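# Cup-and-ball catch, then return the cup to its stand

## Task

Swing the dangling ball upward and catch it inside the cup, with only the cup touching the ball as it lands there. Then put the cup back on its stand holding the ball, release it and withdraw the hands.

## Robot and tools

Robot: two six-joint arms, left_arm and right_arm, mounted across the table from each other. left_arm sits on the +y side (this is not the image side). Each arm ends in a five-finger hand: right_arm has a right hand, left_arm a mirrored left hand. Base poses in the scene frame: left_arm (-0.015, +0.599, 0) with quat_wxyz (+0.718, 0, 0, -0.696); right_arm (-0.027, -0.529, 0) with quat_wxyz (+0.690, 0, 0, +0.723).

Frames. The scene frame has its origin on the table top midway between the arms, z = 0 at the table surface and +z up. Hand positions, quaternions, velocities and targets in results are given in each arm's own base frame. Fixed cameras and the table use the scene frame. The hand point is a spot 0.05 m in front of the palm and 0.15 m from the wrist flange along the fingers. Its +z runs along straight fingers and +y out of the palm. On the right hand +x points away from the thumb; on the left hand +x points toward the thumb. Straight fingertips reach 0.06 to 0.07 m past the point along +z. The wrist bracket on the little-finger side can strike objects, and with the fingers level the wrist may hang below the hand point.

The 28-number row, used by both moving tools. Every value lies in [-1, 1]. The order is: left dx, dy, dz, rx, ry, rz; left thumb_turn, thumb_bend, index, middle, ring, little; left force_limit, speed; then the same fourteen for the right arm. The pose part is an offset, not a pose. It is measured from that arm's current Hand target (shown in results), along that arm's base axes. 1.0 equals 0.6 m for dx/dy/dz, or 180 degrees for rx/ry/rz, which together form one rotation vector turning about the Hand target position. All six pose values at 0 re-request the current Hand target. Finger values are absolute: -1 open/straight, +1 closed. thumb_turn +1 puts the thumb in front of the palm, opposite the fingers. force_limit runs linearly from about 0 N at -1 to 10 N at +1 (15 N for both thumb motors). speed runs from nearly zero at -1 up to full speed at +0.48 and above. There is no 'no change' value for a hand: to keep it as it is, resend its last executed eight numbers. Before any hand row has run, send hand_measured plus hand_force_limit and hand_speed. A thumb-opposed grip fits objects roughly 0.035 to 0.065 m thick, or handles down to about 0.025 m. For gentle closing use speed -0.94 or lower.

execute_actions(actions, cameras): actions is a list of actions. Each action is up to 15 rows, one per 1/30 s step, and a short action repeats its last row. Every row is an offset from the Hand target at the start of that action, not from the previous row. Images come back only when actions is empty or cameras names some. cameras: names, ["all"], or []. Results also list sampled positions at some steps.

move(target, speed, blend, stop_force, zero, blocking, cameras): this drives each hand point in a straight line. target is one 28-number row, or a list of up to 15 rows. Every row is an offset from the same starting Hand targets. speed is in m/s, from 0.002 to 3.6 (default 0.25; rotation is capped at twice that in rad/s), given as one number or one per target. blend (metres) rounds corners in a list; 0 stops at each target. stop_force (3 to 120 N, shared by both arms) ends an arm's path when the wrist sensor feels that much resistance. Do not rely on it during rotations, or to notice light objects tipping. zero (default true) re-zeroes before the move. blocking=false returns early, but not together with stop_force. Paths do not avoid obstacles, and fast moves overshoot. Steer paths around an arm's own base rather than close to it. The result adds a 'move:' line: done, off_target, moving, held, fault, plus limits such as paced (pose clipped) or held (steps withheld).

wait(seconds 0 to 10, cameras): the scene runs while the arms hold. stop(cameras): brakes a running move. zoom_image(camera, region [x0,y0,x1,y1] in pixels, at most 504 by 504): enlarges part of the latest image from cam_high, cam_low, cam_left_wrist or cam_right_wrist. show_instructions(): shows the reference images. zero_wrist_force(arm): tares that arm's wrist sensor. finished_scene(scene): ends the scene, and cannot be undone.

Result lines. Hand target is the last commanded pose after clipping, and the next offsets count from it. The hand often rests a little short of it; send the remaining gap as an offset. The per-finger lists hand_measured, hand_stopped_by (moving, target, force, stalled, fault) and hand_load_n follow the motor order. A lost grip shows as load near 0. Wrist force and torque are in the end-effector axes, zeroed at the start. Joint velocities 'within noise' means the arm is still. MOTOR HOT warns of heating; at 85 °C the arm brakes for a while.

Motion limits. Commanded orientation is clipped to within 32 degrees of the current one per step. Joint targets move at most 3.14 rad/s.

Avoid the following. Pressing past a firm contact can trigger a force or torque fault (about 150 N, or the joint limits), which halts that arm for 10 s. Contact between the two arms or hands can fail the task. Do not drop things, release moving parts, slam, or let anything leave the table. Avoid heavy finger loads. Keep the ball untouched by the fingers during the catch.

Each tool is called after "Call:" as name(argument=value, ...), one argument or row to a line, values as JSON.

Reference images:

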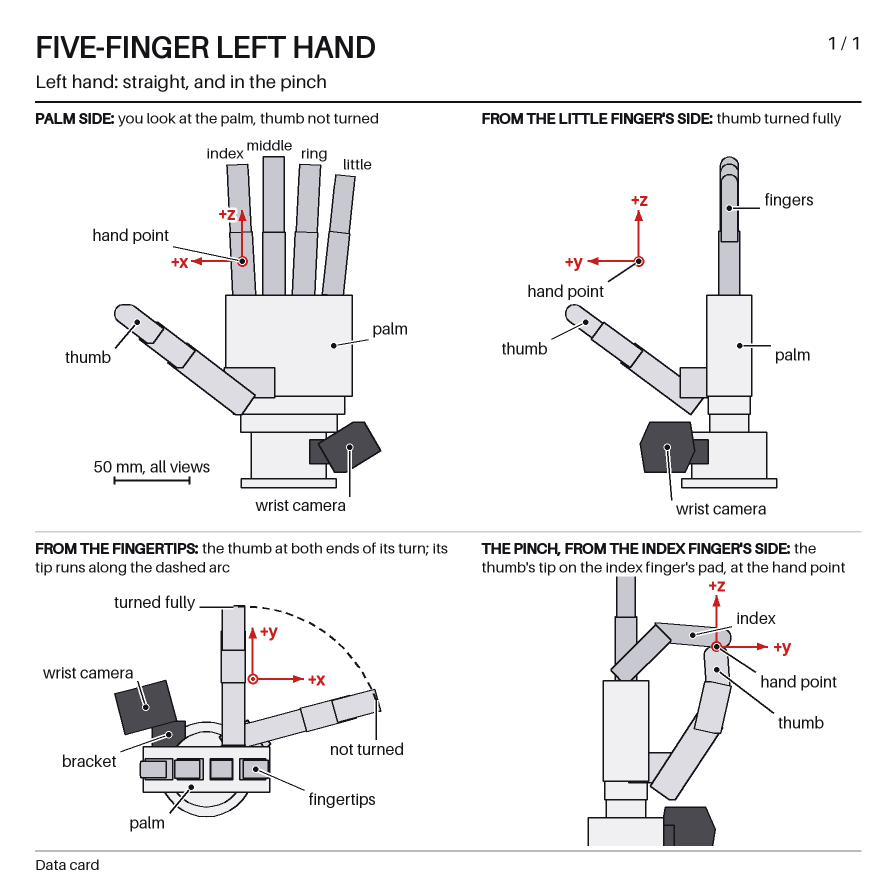

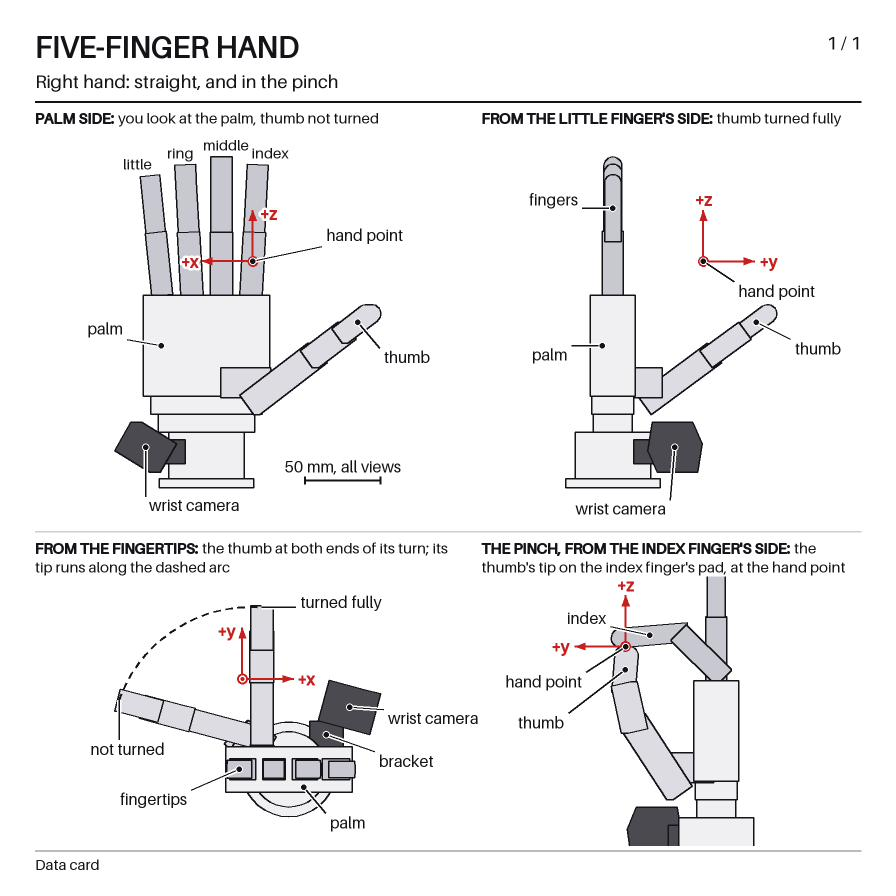

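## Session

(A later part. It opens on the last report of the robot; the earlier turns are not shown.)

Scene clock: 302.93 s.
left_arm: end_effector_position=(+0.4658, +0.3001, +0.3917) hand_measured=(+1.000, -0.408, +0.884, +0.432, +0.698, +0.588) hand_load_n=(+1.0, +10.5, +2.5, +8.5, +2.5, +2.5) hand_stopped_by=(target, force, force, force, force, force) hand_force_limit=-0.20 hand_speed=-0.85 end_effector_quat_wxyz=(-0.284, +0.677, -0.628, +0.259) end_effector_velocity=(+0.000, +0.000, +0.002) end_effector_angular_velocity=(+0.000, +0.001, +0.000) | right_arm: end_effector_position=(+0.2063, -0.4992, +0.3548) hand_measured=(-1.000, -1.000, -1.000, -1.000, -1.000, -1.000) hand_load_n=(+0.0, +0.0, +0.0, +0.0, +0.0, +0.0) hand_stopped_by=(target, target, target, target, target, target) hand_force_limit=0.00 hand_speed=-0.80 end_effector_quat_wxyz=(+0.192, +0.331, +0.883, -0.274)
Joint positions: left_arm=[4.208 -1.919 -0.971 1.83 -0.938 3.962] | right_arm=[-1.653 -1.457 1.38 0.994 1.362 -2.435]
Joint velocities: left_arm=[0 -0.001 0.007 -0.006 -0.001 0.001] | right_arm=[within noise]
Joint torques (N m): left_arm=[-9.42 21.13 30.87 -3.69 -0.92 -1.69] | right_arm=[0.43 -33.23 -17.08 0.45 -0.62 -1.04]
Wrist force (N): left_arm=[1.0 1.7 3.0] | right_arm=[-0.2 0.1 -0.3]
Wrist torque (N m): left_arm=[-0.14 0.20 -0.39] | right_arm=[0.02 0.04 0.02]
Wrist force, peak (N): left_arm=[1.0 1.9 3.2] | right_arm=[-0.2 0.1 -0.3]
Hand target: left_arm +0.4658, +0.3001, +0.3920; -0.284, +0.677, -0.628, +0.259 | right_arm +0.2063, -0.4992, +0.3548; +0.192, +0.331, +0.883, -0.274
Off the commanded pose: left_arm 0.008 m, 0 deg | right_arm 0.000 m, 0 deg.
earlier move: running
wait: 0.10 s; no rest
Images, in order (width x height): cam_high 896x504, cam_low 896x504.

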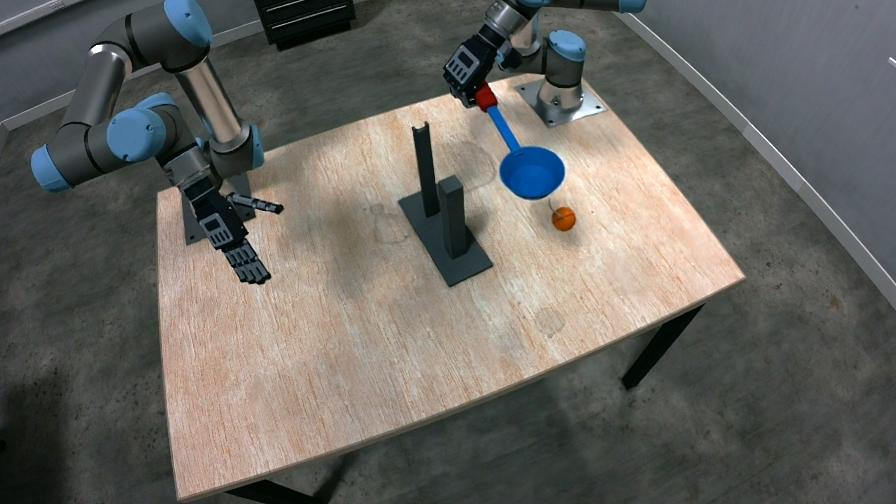

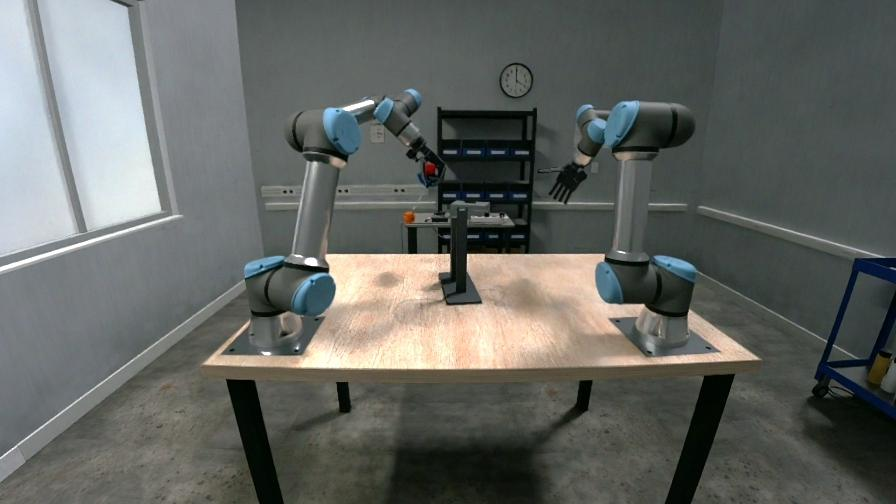

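Call:
wait(
  seconds=10,
)

Call:
wait(
  seconds=0.833,
)

Call:
execute_actions(
  actions=[
    [[0,0,0,0,0,0,1,0.9,0.9,0.9,0.8,0.8,-0.2,-0.85,0,0,0,0,0,0,-1,-1,-1,-1,-1,-1,0,-0.8],[0.0137,0.0083,0,0,0,0,1,0.9,0.9,0.9,0.8,0.8,-0.2,-0.85,0,0,0,0,0,0,-1,-1,-1,-1,-1,-1,0,-0.8],[0.03,0.0182,0,0,0,0,1,0.9,0.9,0.9,0.8,0.8,-0.2,-0.85,0,0,0,0,0,0,-1,-1,-1,-1,-1,-1,0,-0.8],[0.0478,0.0289,0,0,0,0,1,0.9,0.9,0.9,0.8,0.8,-0.2,-0.85,0,0,0,0,0,0,-1,-1,-1,-1,-1,-1,0,-0.8],[0.0662,0.0401,0,0,0,0,1,0.9,0.9,0.9,0.8,0.8,-0.2,-0.85,0,0,0,0,0,0,-1,-1,-1,-1,-1,-1,0,-0.8],[0.084,0.0509,0,0,0,0,1,0.9,0.9,0.9,0.8,0.8,-0.2,-0.85,0,0,0,0,0,0,-1,-1,-1,-1,-1,-1,0,-0.8],[0.1002,0.0607,0,0,0,0,1,0.9,0.9,0.9,0.8,0.8,-0.2,-0.85,0,0,0,0,0,0,-1,-1,-1,-1,-1,-1,0,-0.8],[0.114,0.069,0,0,0,0,1,0.9,0.9,0.9,0.8,0.8,-0.2,-0.85,0,0,0,0,0,0,-1,-1,-1,-1,-1,-1,0,-0.8],[0.1279,0.0691,0,0,0,0,1,0.9,0.9,0.9,0.8,0.8,-0.2,-0.85,0,0,0,0,0,0,-1,-1,-1,-1,-1,-1,0,-0.8],[0.1384,0.0655,0,0,0,0,1,0.9,0.9,0.9,0.8,0.8,-0.2,-0.85,0,0,0,0,0,0,-1,-1,-1,-1,-1,-1,0,-0.8],[0.1451,0.0587,0,0,0,0,1,0.9,0.9,0.9,0.8,0.8,-0.2,-0.85,0,0,0,0,0,0,-1,-1,-1,-1,-1,-1,0,-0.8],[0.1475,0.0489,0,0,0,0,1,0.9,0.9,0.9,0.8,0.8,-0.2,-0.85,0,0,0,0,0,0,-1,-1,-1,-1,-1,-1,0,-0.8],[0.1454,0.0368,0,0,0,0,1,0.9,0.9,0.9,0.8,0.8,-0.2,-0.85,0,0,0,0,0,0,-1,-1,-1,-1,-1,-1,0,-0.8],[0.1391,0.023,0,0,0,0,1,0.9,0.9,0.9,0.8,0.8,-0.2,-0.85,0,0,0,0,0,0,-1,-1,-1,-1,-1,-1,0,-0.8],[0.1288,0.0083,0,0,0,0,1,0.9,0.9,0.9,0.8,0.8,-0.2,-0.85,0,0,0,0,0,0,-1,-1,-1,-1,-1,-1,0,-0.8]],
    [[-0.0137,-0.0146,0,0,0,0,1,0.9,0.9,0.9,0.8,0.8,-0.2,-0.85,0,0,0,0,0,0,-1,-1,-1,-1,-1,-1,0,-0.8],[-0.0299,-0.0284,0,0,0,0,1,0.9,0.9,0.9,0.8,0.8,-0.2,-0.85,0,0,0,0,0,0,-1,-1,-1,-1,-1,-1,0,-0.8],[-0.0477,-0.0406,0,0,0,0,1,0.9,0.9,0.9,0.8,0.8,-0.2,-0.85,0,0,0,0,0,0,-1,-1,-1,-1,-1,-1,0,-0.8],[-0.0661,-0.0504,0,0,0,0,1,0.9,0.9,0.9,0.8,0.8,-0.2,-0.85,0,0,0,0,0,0,-1,-1,-1,-1,-1,-1,0,-0.8],[-0.0839,-0.0572,0,0,0,0,1,0.9,0.9,0.9,0.8,0.8,-0.2,-0.85,0,0,0,0,0,0,-1,-1,-1,-1,-1,-1,0,-0.8],[-0.1003,-0.0607,0,0,0,0,1,0.9,0.9,0.9,0.8,0.8,-0.2,-0.85,0,0,0,0,0,0,-1,-1,-1,-1,-1,-1,0,-0.8],[-0.1141,-0.0608,0,0,0,0,1,0.9,0.9,0.9,0.8,0.8,-0.2,-0.85,0,0,0,0,0,0,-1,-1,-1,-1,-1,-1,0,-0.8],[-0.1248,-0.0572,0,0,0,0,1,0.9,0.9,0.9,0.8,0.8,-0.2,-0.85,0,0,0,0,0,0,-1,-1,-1,-1,-1,-1,0,-0.8],[-0.1314,-0.0504,0,0,0,0,1,0.9,0.9,0.9,0.8,0.8,-0.2,-0.85,0,0,0,0,0,0,-1,-1,-1,-1,-1,-1,0,-0.8],[-0.1338,-0.0406,0,0,0,0,1,0.9,0.9,0.9,0.8,0.8,-0.2,-0.85,0,0,0,0,0,0,-1,-1,-1,-1,-1,-1,0,-0.8],[-0.1317,-0.0285,0,0,0,0,1,0.9,0.9,0.9,0.8,0.8,-0.2,-0.85,0,0,0,0,0,0,-1,-1,-1,-1,-1,-1,0,-0.8],[-0.1254,-0.0147,0,0,0,0,1,0.9,0.9,0.9,0.8,0.8,-0.2,-0.85,0,0,0,0,0,0,-1,-1,-1,-1,-1,-1,0,-0.8],[-0.1288,-0.0083,0,0,0,0,1,0.9,0.9,0.9,0.8,0.8,-0.2,-0.85,0,0,0,0,0,0,-1,-1,-1,-1,-1,-1,0,-0.8],[-0.1314,-0.0035,0,0,0,0,1,0.9,0.9,0.9,0.8,0.8,-0.2,-0.85,0,0,0,0,0,0,-1,-1,-1,-1,-1,-1,0,-0.8],[-0.133,-0.0005,0,0,0,0,1,0.9,0.9,0.9,0.8,0.8,-0.2,-0.85,0,0,0,0,0,0,-1,-1,-1,-1,-1,-1,0,-0.8]],
    [[-0.0006,0.001,0,0,0,0,1,0.9,0.9,0.9,0.8,0.8,-0.2,-0.85,0,0,0,0,0,0,-1,-1,-1,-1,-1,-1,0,-0.8],[0,0,0,0,0,0,1,0.9,0.9,0.9,0.8,0.8,-0.2,-0.85,0,0,0,0,0,0,-1,-1,-1,-1,-1,-1,0,-0.8],[0.0016,-0.003,0,0,0,0,1,0.9,0.9,0.9,0.8,0.8,-0.2,-0.85,0,0,0,0,0,0,-1,-1,-1,-1,-1,-1,0,-0.8],[0.0042,-0.0078,0,0,0,0,1,0.9,0.9,0.9,0.8,0.8,-0.2,-0.85,0,0,0,0,0,0,-1,-1,-1,-1,-1,-1,0,-0.8]],
  ],
  cameras=["cam_high","cam_low"],
)

Call:
move(
  target=[0,0,0.016667,0,0,0,1,0.9,0.9,0.9,0.8,0.8,-0.2,-0.85,0,0,0,0,0,0,-1,-1,-1,-1,-1,-1,0,-0.8],
  speed=0.002,
  blocking=false,
  cameras=["cam_high","cam_low"],
)

Call:
wait(
  seconds=0.1,
  cameras=["cam_high","cam_low"],
)

Call:
wait(
  seconds=0.1,
  cameras=["cam_high","cam_low"],
)

Call:
wait(
  seconds=0.1,
  cameras=["cam_high","cam_low"],
)

Call:
wait(
  seconds=0.1,
  cameras=["cam_high","cam_low"],
)

Scene clock: 307.13 s.
left_arm: end_effector_position=(+0.4658, +0.3001, +0.4000) hand_measured=(+1.000, -0.408, +0.884, +0.432, +0.698, +0.588) hand_load_n=(+1.0, +10.5, +2.5, +8.5, +2.5, +2.5) hand_stopped_by=(target, force, force, force, force, force) hand_force_limit=-0.20 hand_speed=-0.85 end_effector_quat_wxyz=(-0.284, +0.677, -0.628, +0.259) | right_arm: end_effector_position=(+0.2063, -0.4992, +0.3548) hand_measured=(-1.000, -1.000, -1.000, -1.000, -1.000, -1.000) hand_load_n=(-0.5, +0.0, +0.0, +0.0, +0.0, +0.0) hand_stopped_by=(target, target, target, target, target, target) hand_force_limit=0.00 hand_speed=-0.80 end_effector_quat_wxyz=(+0.192, +0.331, +0.883, -0.274)
Joint positions: left_arm=[4.208 -1.926 -0.94 1.806 -0.939 3.962] | right_arm=[-1.653 -1.457 1.38 0.994 1.362 -2.435]
Joint torques (N m): left_arm=[-9.45 20.95 32.07 -3.48 -0.88 -1.72] | right_arm=[1 -33.87 -16.43 0.59 -0.47 -0.98]
Wrist force (N): left_arm=[0.6 1.5 2.8] | right_arm=[0.0 -0.2 -0.4]
Wrist torque (N m): left_arm=[-0.16 0.25 -0.44] | right_arm=[-0.03 0.01 0.03]
Wrist force, peak (N): left_arm=[1.1 1.9 3.3] | right_arm=[0.1 0.3 -0.5]
Hand target: left_arm +0.4658, +0.3001, +0.4000; -0.284, +0.677, -0.628, +0.259 | right_arm +0.2063, -0.4992, +0.3548; +0.192, +0.331, +0.883, -0.274
Off the commanded pose: left_arm 0.000 m, 0 deg | right_arm 0.000 m, 0 deg.
earlier move: done
wait: 0.37 of 10 s (the move ended)

Scene clock: 307.97 s.
left_arm: end_effector_position=(+0.4658, +0.3001, +0.4000) hand_measured=(+1.000, -0.408, +0.884, +0.432, +0.698, +0.588) hand_load_n=(+1.0, +10.5, +2.5, +8.5, +2.5, +2.5) hand_stopped_by=(target, force, force, force, force, force) hand_force_limit=-0.20 hand_speed=-0.85 end_effector_quat_wxyz=(-0.284, +0.677, -0.628, +0.259) | right_arm: end_effector_position=(+0.2063, -0.4992, +0.3548) hand_measured=(-1.000, -1.000, -1.000, -1.000, -1.000, -1.000) hand_load_n=(+0.0, +0.0, +0.0, +0.0, +0.0, +0.0) hand_stopped_by=(target, target, target, target, target, target) hand_force_limit=0.00 hand_speed=-0.80 end_effector_quat_wxyz=(+0.192, +0.331, +0.883, -0.274)
Joint positions: left_arm=[4.208 -1.926 -0.94 1.805 -0.939 3.962] | right_arm=[-1.653 -1.457 1.38 0.994 1.362 -2.435]
Joint torques (N m): left_arm=[-8.83 21.12 30.88 -3.44 -0.77 -1.44] | right_arm=[0.92 -32.72 -17.42 0.6 -0.55 -1.06]
Wrist force (N): left_arm=[0.7 1.6 2.7] | right_arm=[-0.2 -0.1 -0.7]
Wrist torque (N m): left_arm=[-0.14 0.20 -0.41] | right_arm=[-0.01 0.04 0.02]
Wrist force, peak (N): left_arm=[1.0 1.9 3.2] | right_arm=[-0.2 -0.1 -0.7]
Hand target: left_arm +0.4658, +0.3001, +0.4000; -0.284, +0.677, -0.628, +0.259 | right_arm +0.2063, -0.4992, +0.3548; +0.192, +0.331, +0.883, -0.274
Off the commanded pose: left_arm 0.000 m, 0 deg | right_arm 0.000 m, 0 deg.
wait: 0.83 s; at rest by 0.17 s

Scene clock: 309.67 s.
left_arm: end_effector_position=(+0.4658, +0.3001, +0.4000) hand_measured=(+1.000, -0.408, +0.884, +0.432, +0.698, +0.588) hand_load_n=(+0.5, +10.5, +2.5, +9.0, +2.5, +2.5) hand_stopped_by=(target, force, force, force, force, force) hand_force_limit=-0.20 hand_speed=-0.85 end_effector_quat_wxyz=(-0.284, +0.677, -0.628, +0.259) | right_arm: end_effector_position=(+0.2063, -0.4992, +0.3548) hand_measured=(-1.000, -1.000, -1.000, -1.000, -1.000, -1.000) hand_load_n=(+0.0, +0.0, +0.0, +0.0, +0.0, +0.0) hand_stopped_by=(target, target, target, target, target, target) hand_force_limit=0.00 hand_speed=-0.80 end_effector_quat_wxyz=(+0.192, +0.331, +0.883, -0.274)
Joint positions: left_arm=[4.208 -1.926 -0.94 1.805 -0.939 3.962] | right_arm=[-1.653 -1.457 1.38 0.994 1.362 -2.435]
Joint torques (N m): left_arm=[8.48 47.78 8.85 1.6 2.29 0.36] | right_arm=[0.52 -33.26 -16.36 0.46 -0.42 -0.97]
Wrist force (N): left_arm=[0.7 1.6 2.9] | right_arm=[-0.3 0.0 -0.5]
Wrist torque (N m): left_arm=[-0.12 0.26 -0.48] | right_arm=[0.00 0.05 0.01]
Wrist force, peak (N): left_arm=[0.4 0.2 4.9] | right_arm=[-0.2 0.4 -0.6]
Hand target: left_arm +0.4658, +0.3001, +0.4000; -0.284, +0.677, -0.628, +0.259 | right_arm +0.2063, -0.4992, +0.3548; +0.192, +0.331, +0.883, -0.274
Off the commanded pose: left_arm 0.000 m, 0 deg | right_arm 0.000 m, 0 deg.
Step readings (end_effector_position of left_arm | right_arm):
0: (+0.4658, +0.3001, +0.4000) | (+0.2063, -0.4992, +0.3548)
1: (+0.4658, +0.3001, +0.4000) | (+0.2063, -0.4992, +0.3548)
2: (+0.4658, +0.3001, +0.4000) | (+0.2063, -0.4992, +0.3548)
4: (+0.4676, +0.3009, +0.3998) | (+0.2063, -0.4992, +0.3548)
8: (+0.4889, +0.3124, +0.3978) | (+0.2063, -0.4992, +0.3548)
15: (+0.5370, +0.3254, +0.3969) | (+0.2063, -0.4992, +0.3548)
16: (+0.5400, +0.3225, +0.3976) | (+0.2063, -0.4992, +0.3548)
17: (+0.5413, +0.3179, +0.3986) | (+0.2063, -0.4992, +0.3548)
19: (+0.5377, +0.3084, +0.4005) | (+0.2063, -0.4992, +0.3548)
23: (+0.5125, +0.2859, +0.4016) | (+0.2063, -0.4992, +0.3548)
30: (+0.4739, +0.2880, +0.4000) | (+0.2063, -0.4992, +0.3548)
31: (+0.4716, +0.2917, +0.4000) | (+0.2063, -0.4992, +0.3548)
32: (+0.4695, +0.2949, +0.4001) | (+0.2063, -0.4992, +0.3548)
34: (+0.4667, +0.2992, +0.4002) | (+0.2063, -0.4992, +0.3548)
38: (+0.4657, +0.3003, +0.3999) | (+0.2063, -0.4992, +0.3548)
45: (+0.4658, +0.3001, +0.4000) | (+0.2063, -0.4992, +0.3548)
Images, in order (width x height): cam_high 896x504, cam_low 896x504.

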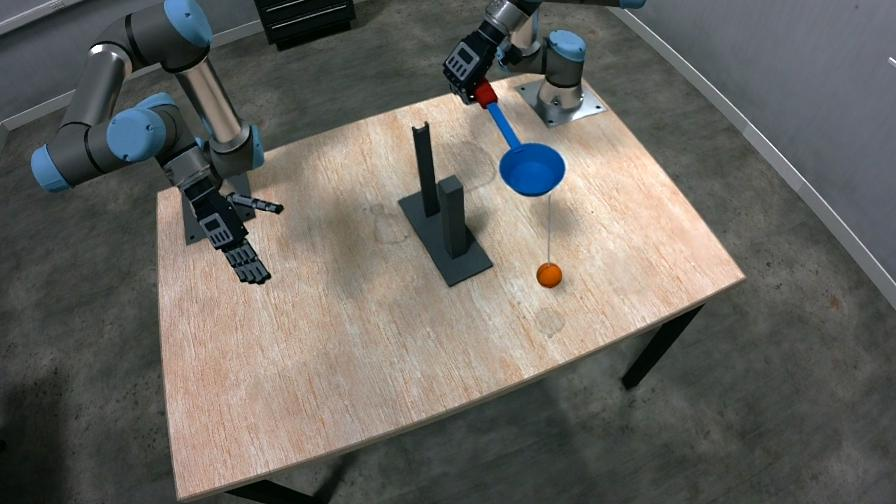

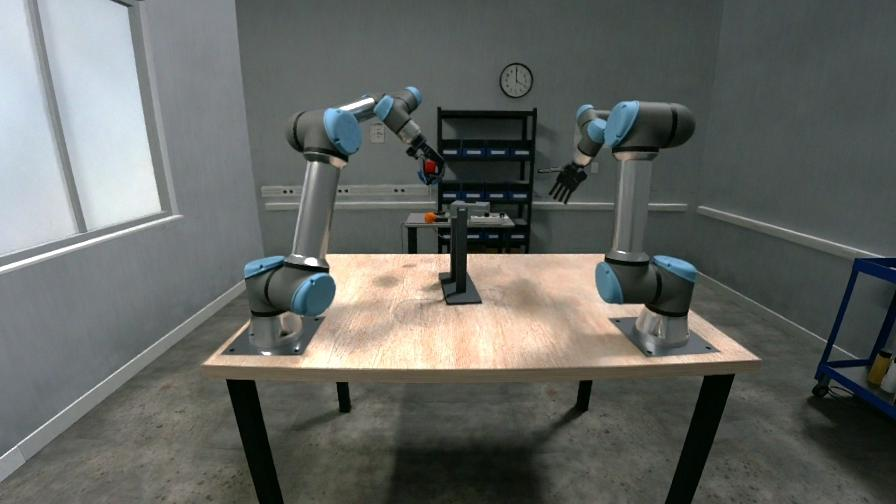

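Scene clock: 310.17 s.
left_arm: end_effector_position=(+0.4657, +0.3000, +0.4008) hand_measured=(+1.000, -0.408, +0.884, +0.432, +0.698, +0.588) hand_load_n=(+1.0, +10.5, +2.5, +8.5, +2.5, +2.5) hand_stopped_by=(target, force, force, force, force, force) hand_force_limit=-0.20 hand_speed=-0.85 end_effector_quat_wxyz=(-0.284, +0.677, -0.628, +0.259) end_effector_velocity=(+0.000, +0.000, +0.001) end_effector_angular_velocity=(-0.001, +0.001, +0.000) | right_arm: end_effector_position=(+0.2063, -0.4992, +0.3548) hand_measured=(-1.000, -1.000, -1.000, -1.000, -1.000, -1.000) hand_load_n=(-0.5, +0.0, +0.0, +0.0, +0.5, +0.0) hand_stopped_by=(target, target, target, target, target, target) hand_force_limit=0.00 hand_speed=-0.80 end_effector_quat_wxyz=(+0.192, +0.331, +0.883, -0.274)
Joint positions: left_arm=[4.208 -1.926 -0.938 1.803 -0.939 3.962] | right_arm=[-1.653 -1.457 1.38 0.994 1.362 -2.435]
Joint velocities: left_arm=[0 -0.003 0.007 -0.006 -0.001 0] | right_arm=[within noise]
Joint torques (N m): left_arm=[8.43 21.22 30.84 -3.58 2.22 -1.34] | right_arm=[1.41 -33.39 -16.96 0.56 -0.48 -1.03]
Wrist force (N): left_arm=[0.9 1.8 3.2] | right_arm=[-0.1 0.1 -0.1]
Wrist torque (N m): left_arm=[-0.14 0.24 -0.48] | right_arm=[0.00 0.02 0.02]
Wrist force, peak (N): left_arm=[0.9 1.8 3.2] | right_arm=[0.1 0.3 -0.5]
Hand target: left_arm +0.4658, +0.3001, +0.4010; -0.284, +0.677, -0.628, +0.259 | right_arm +0.2063, -0.4992, +0.3548; +0.192, +0.331, +0.883, -0.274
Off the commanded pose: left_arm 0.009 m, 0 deg | right_arm 0.000 m, 0 deg.
move: running
Images, in order (width x height): cam_high 896x504, cam_low 896x504.

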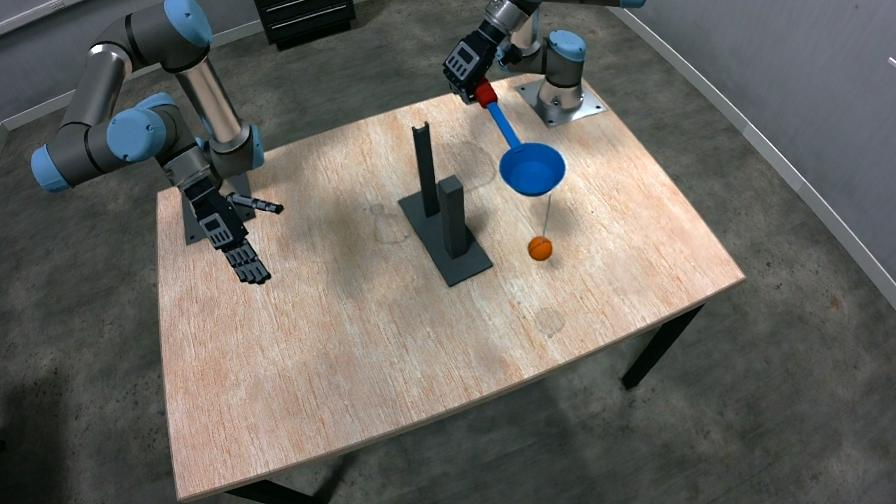

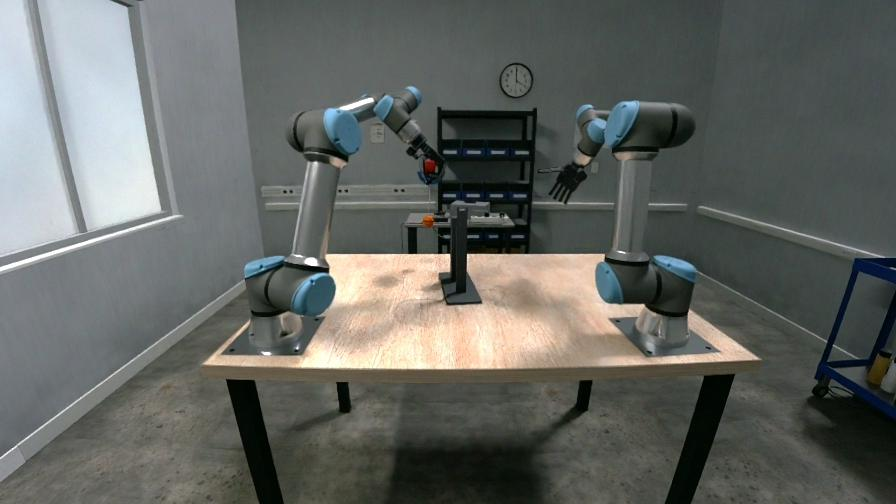

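Scene clock: 310.27 s.
left_arm: end_effector_position=(+0.4658, +0.3000, +0.4009) hand_measured=(+1.000, -0.408, +0.884, +0.432, +0.698, +0.588) hand_load_n=(+1.0, +11.0, +2.5, +8.5, +2.5, +2.5) hand_stopped_by=(target, force, force, force, force, force) hand_force_limit=-0.20 hand_speed=-0.85 end_effector_quat_wxyz=(-0.284, +0.677, -0.628, +0.259) end_effector_velocity=(+0.000, +0.000, +0.002) end_effector_angular_velocity=(-0.001, +0.001, +0.000) | right_arm: end_effector_position=(+0.2063, -0.4992, +0.3548) hand_measured=(-1.000, -1.000, -1.000, -1.000, -1.000, -1.000) hand_load_n=(+0.0, +0.0, +0.0, +0.0, +0.0, +0.0) hand_stopped_by=(target, target, target, target, target, target) hand_force_limit=0.00 hand_speed=-0.80 end_effector_quat_wxyz=(+0.192, +0.331, +0.883, -0.274)
Joint positions: left_arm=[4.208 -1.926 -0.937 1.803 -0.939 3.962] | right_arm=[-1.653 -1.457 1.38 0.994 1.362 -2.435]
Joint velocities: left_arm=[0 -0.002 0.007 -0.007 -0.001 0] | right_arm=[within noise]
Joint torques (N m): left_arm=[9.13 20.89 31.51 -3.65 2.19 -1.28] | right_arm=[1.42 -33.19 -17.3 0.5 -0.31 -1]
Wrist force (N): left_arm=[0.8 1.7 3.1] | right_arm=[-0.1 0.2 -0.4]
Wrist torque (N m): left_arm=[-0.15 0.24 -0.50] | right_arm=[0.02 0.02 0.03]
Wrist force, peak (N): left_arm=[0.8 1.7 3.1] | right_arm=[-0.1 0.0 -0.5]
Hand target: left_arm +0.4658, +0.3001, +0.4012; -0.284, +0.677, -0.628, +0.259 | right_arm +0.2063, -0.4992, +0.3548; +0.192, +0.331, +0.883, -0.274
Off the commanded pose: left_arm 0.009 m, 0 deg | right_arm 0.000 m, 0 deg.
earlier move: running
wait: 0.10 s; no rest
Images, in order (width x height): cam_high 896x504, cam_low 896x504.

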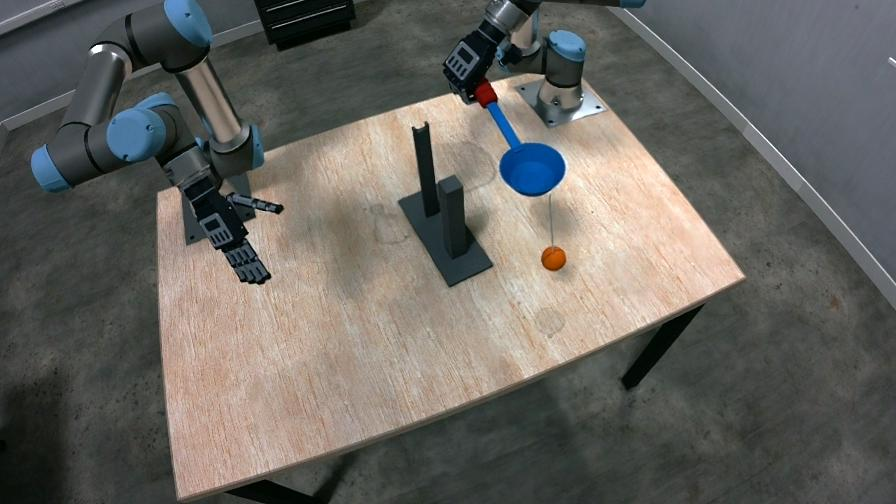

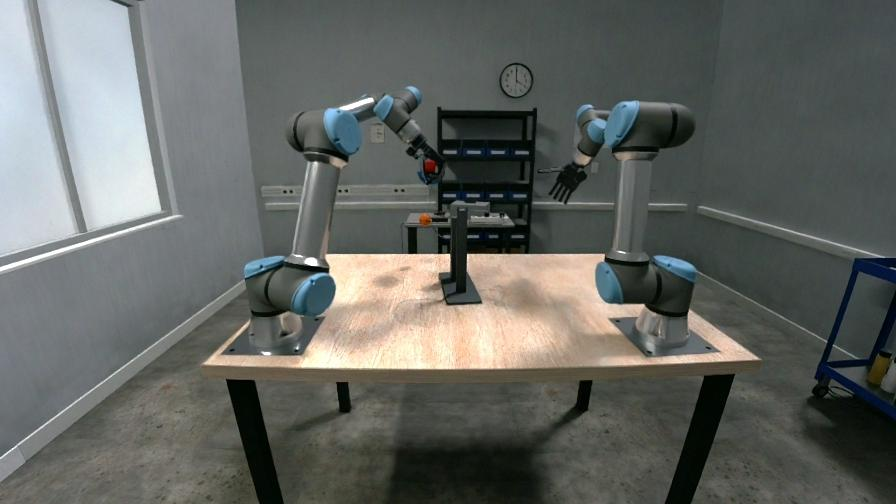

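Scene clock: 310.37 s.
left_arm: end_effector_position=(+0.4658, +0.3001, +0.4011) hand_measured=(+1.000, -0.408, +0.884, +0.432, +0.698, +0.588) hand_load_n=(+1.0, +10.5, +2.5, +8.5, +2.5, +2.5) hand_stopped_by=(target, force, force, force, force, force) hand_force_limit=-0.20 hand_speed=-0.85 end_effector_quat_wxyz=(-0.284, +0.677, -0.628, +0.259) end_effector_velocity=(+0.000, +0.000, +0.002) end_effector_angular_velocity=(+0.000, +0.000, -0.001) | right_arm: end_effector_position=(+0.2063, -0.4992, +0.3548) hand_measured=(-1.000, -1.000, -1.000, -1.000, -1.000, -1.000) hand_load_n=(-0.5, +0.0, +0.0, +0.0, +0.0, +0.0) hand_stopped_by=(target, target, target, target, target, target) hand_force_limit=0.00 hand_speed=-0.80 end_effector_quat_wxyz=(+0.192, +0.331, +0.883, -0.274)
Joint positions: left_arm=[4.208 -1.927 -0.936 1.802 -0.939 3.962] | right_arm=[-1.653 -1.457 1.38 0.994 1.362 -2.435]
Joint velocities: left_arm=[-0.001 -0.001 0.008 -0.006 0 0] | right_arm=[within noise]
Joint torques (N m): left_arm=[8.81 20.93 31.62 -3.54 2.22 -1.3] | right_arm=[1.16 -33.12 -16.51 0.51 -0.39 -1.06]
Wrist force (N): left_arm=[0.8 1.7 2.9] | right_arm=[-0.2 0.0 -0.3]
Wrist torque (N m): left_arm=[-0.13 0.23 -0.49] | right_arm=[-0.01 0.04 0.02]
Wrist force, peak (N): left_arm=[0.7 1.7 3.2] | right_arm=[-0.1 0.1 -0.4]
Hand target: left_arm +0.4658, +0.3001, +0.4014; -0.284, +0.677, -0.628, +0.259 | right_arm +0.2063, -0.4992, +0.3548; +0.192, +0.331, +0.883, -0.274
Off the commanded pose: left_arm 0.009 m, 0 deg | right_arm 0.000 m, 0 deg.
earlier move: running
wait: 0.10 s; no rest
Images, in order (width x height): cam_high 896x504, cam_low 896x504.

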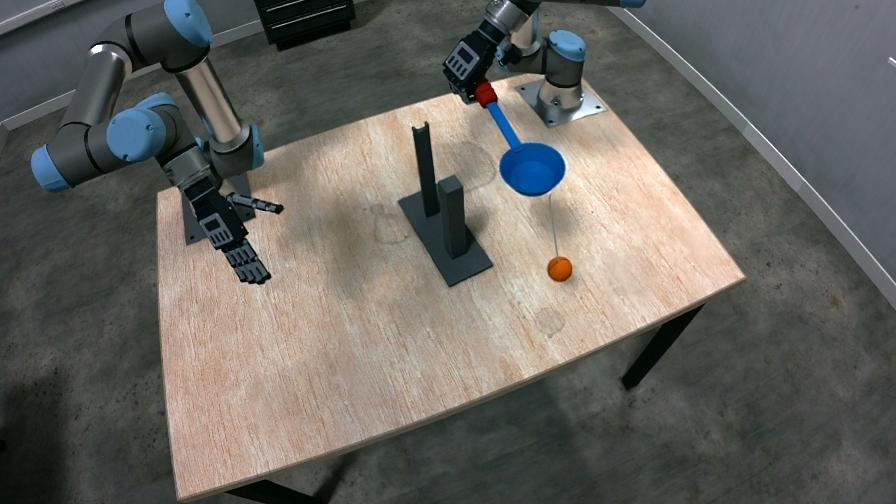

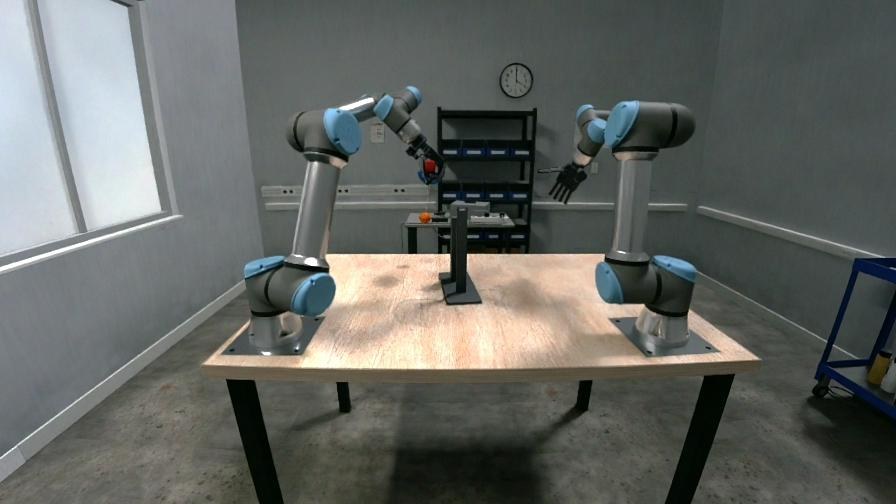

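Scene clock: 310.47 s.
left_arm: end_effector_position=(+0.4658, +0.3001, +0.4013) hand_measured=(+1.000, -0.408, +0.884, +0.432, +0.698, +0.588) hand_load_n=(+1.0, +10.5, +2.5, +9.0, +2.5, +2.5) hand_stopped_by=(target, force, force, force, force, force) hand_force_limit=-0.20 hand_speed=-0.85 end_effector_quat_wxyz=(-0.284, +0.677, -0.628, +0.259) end_effector_velocity=(+0.000, +0.000, +0.002) end_effector_angular_velocity=(+0.000, +0.001, +0.000) | right_arm: end_effector_position=(+0.2063, -0.4992, +0.3548) hand_measured=(-1.000, -1.000, -1.000, -1.000, -1.000, -1.000) hand_load_n=(+0.0, +0.0, +0.0, +0.0, +0.0, +0.0) hand_stopped_by=(target, target, target, target, target, target) hand_force_limit=0.00 hand_speed=-0.80 end_effector_quat_wxyz=(+0.192, +0.331, +0.883, -0.274)
Joint positions: left_arm=[4.208 -1.927 -0.935 1.802 -0.939 3.962] | right_arm=[-1.653 -1.457 1.38 0.994 1.362 -2.435]
Joint velocities: left_arm=[0 -0.001 0.007 -0.006 -0.001 0] | right_arm=[within noise]
Joint torques (N m): left_arm=[8.34 20.65 30.72 -3.73 2.2 -1.36] | right_arm=[1.11 -33.44 -17.02 0.44 -0.42 -0.98]
Wrist force (N): left_arm=[0.6 1.6 3.0] | right_arm=[-0.1 0.1 -0.4]
Wrist torque (N m): left_arm=[-0.13 0.26 -0.48] | right_arm=[0.01 0.02 0.02]
Wrist force, peak (N): left_arm=[0.7 1.6 3.3] | right_arm=[-0.3 0.1 -0.4]
Hand target: left_arm +0.4658, +0.3001, +0.4016; -0.284, +0.677, -0.628, +0.259 | right_arm +0.2063, -0.4992, +0.3548; +0.192, +0.331, +0.883, -0.274
Off the commanded pose: left_arm 0.009 m, 0 deg | right_arm 0.000 m, 0 deg.
earlier move: running
wait: 0.10 s; no rest
Images, in order (width x height): cam_high 896x504, cam_low 896x504.

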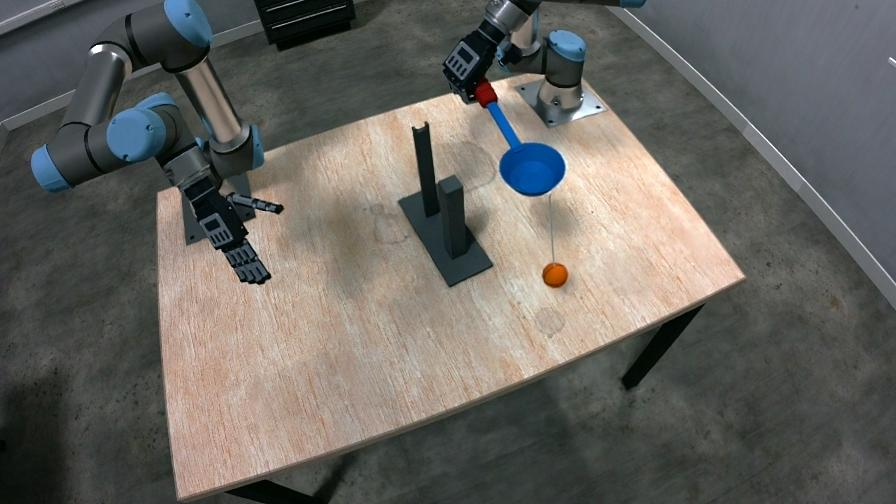

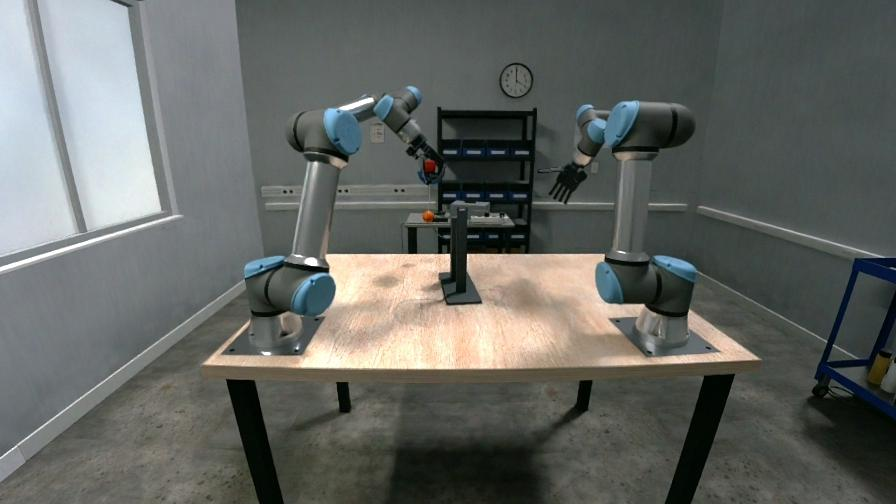

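Scene clock: 310.57 s.
left_arm: end_effector_position=(+0.4658, +0.3001, +0.4015) hand_measured=(+1.000, -0.408, +0.884, +0.432, +0.698, +0.588) hand_load_n=(+1.0, +10.5, +2.5, +9.0, +2.5, +2.5) hand_stopped_by=(target, force, force, force, force, force) hand_force_limit=-0.20 hand_speed=-0.85 end_effector_quat_wxyz=(-0.284, +0.677, -0.628, +0.259) end_effector_velocity=(+0.000, +0.000, +0.002) end_effector_angular_velocity=(+0.000, +0.000, +0.001) | right_arm: end_effector_position=(+0.2063, -0.4992, +0.3548) hand_measured=(-1.000, -1.000, -1.000, -1.000, -1.000, -1.000) hand_load_n=(-0.5, +0.0, +0.0, +0.0, +0.0, +0.0) hand_stopped_by=(target, target, target, target, target, target) hand_force_limit=0.00 hand_speed=-0.80 end_effector_quat_wxyz=(+0.192, +0.331, +0.883, -0.274)
Joint positions: left_arm=[4.208 -1.927 -0.935 1.801 -0.939 3.962] | right_arm=[-1.653 -1.457 1.38 0.994 1.362 -2.435]
Joint velocities: left_arm=[0.001 -0.002 0.007 -0.006 0 0] | right_arm=[within noise]
Joint torques (N m): left_arm=[8.47 21.26 30.92 -3.72 2.23 -1.42] | right_arm=[0.95 -33.11 -16.49 0.59 -0.33 -0.94]
Wrist force (N): left_arm=[0.4 1.6 2.9] | right_arm=[0.0 0.1 -0.3]
Wrist torque (N m): left_arm=[-0.12 0.29 -0.50] | right_arm=[0.02 0.01 0.03]
Wrist force, peak (N): left_arm=[0.7 1.6 3.3] | right_arm=[-0.1 -0.2 -0.3]
Hand target: left_arm +0.4658, +0.3001, +0.4018; -0.284, +0.677, -0.628, +0.259 | right_arm +0.2063, -0.4992, +0.3548; +0.192, +0.331, +0.883, -0.274
Off the commanded pose: left_arm 0.009 m, 0 deg | right_arm 0.000 m, 0 deg.
earlier move: running
wait: 0.10 s; no rest
Images, in order (width x height): cam_high 896x504, cam_low 896x504.

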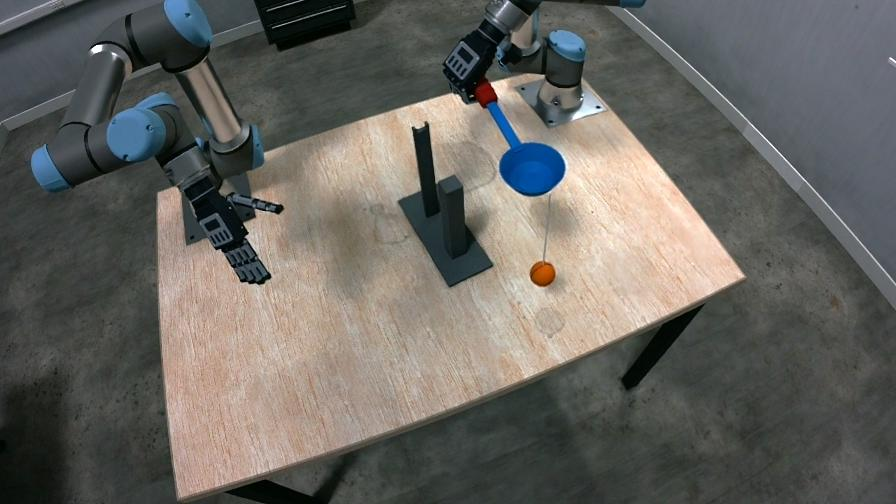

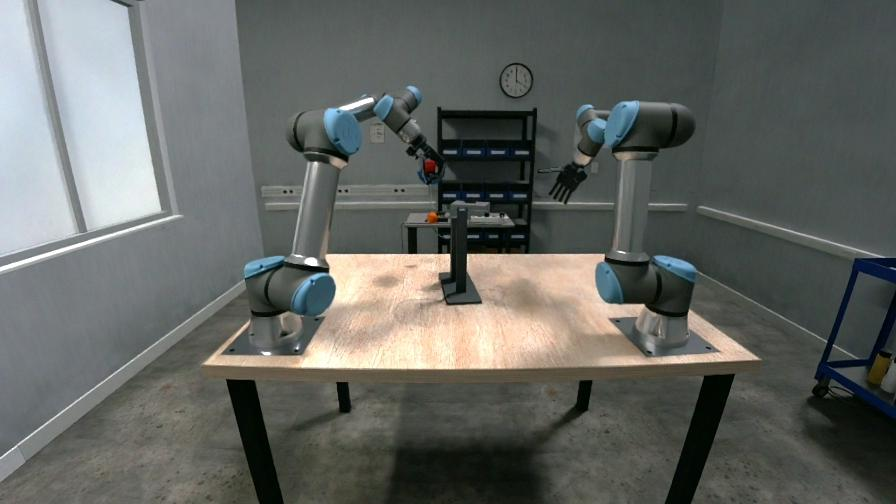

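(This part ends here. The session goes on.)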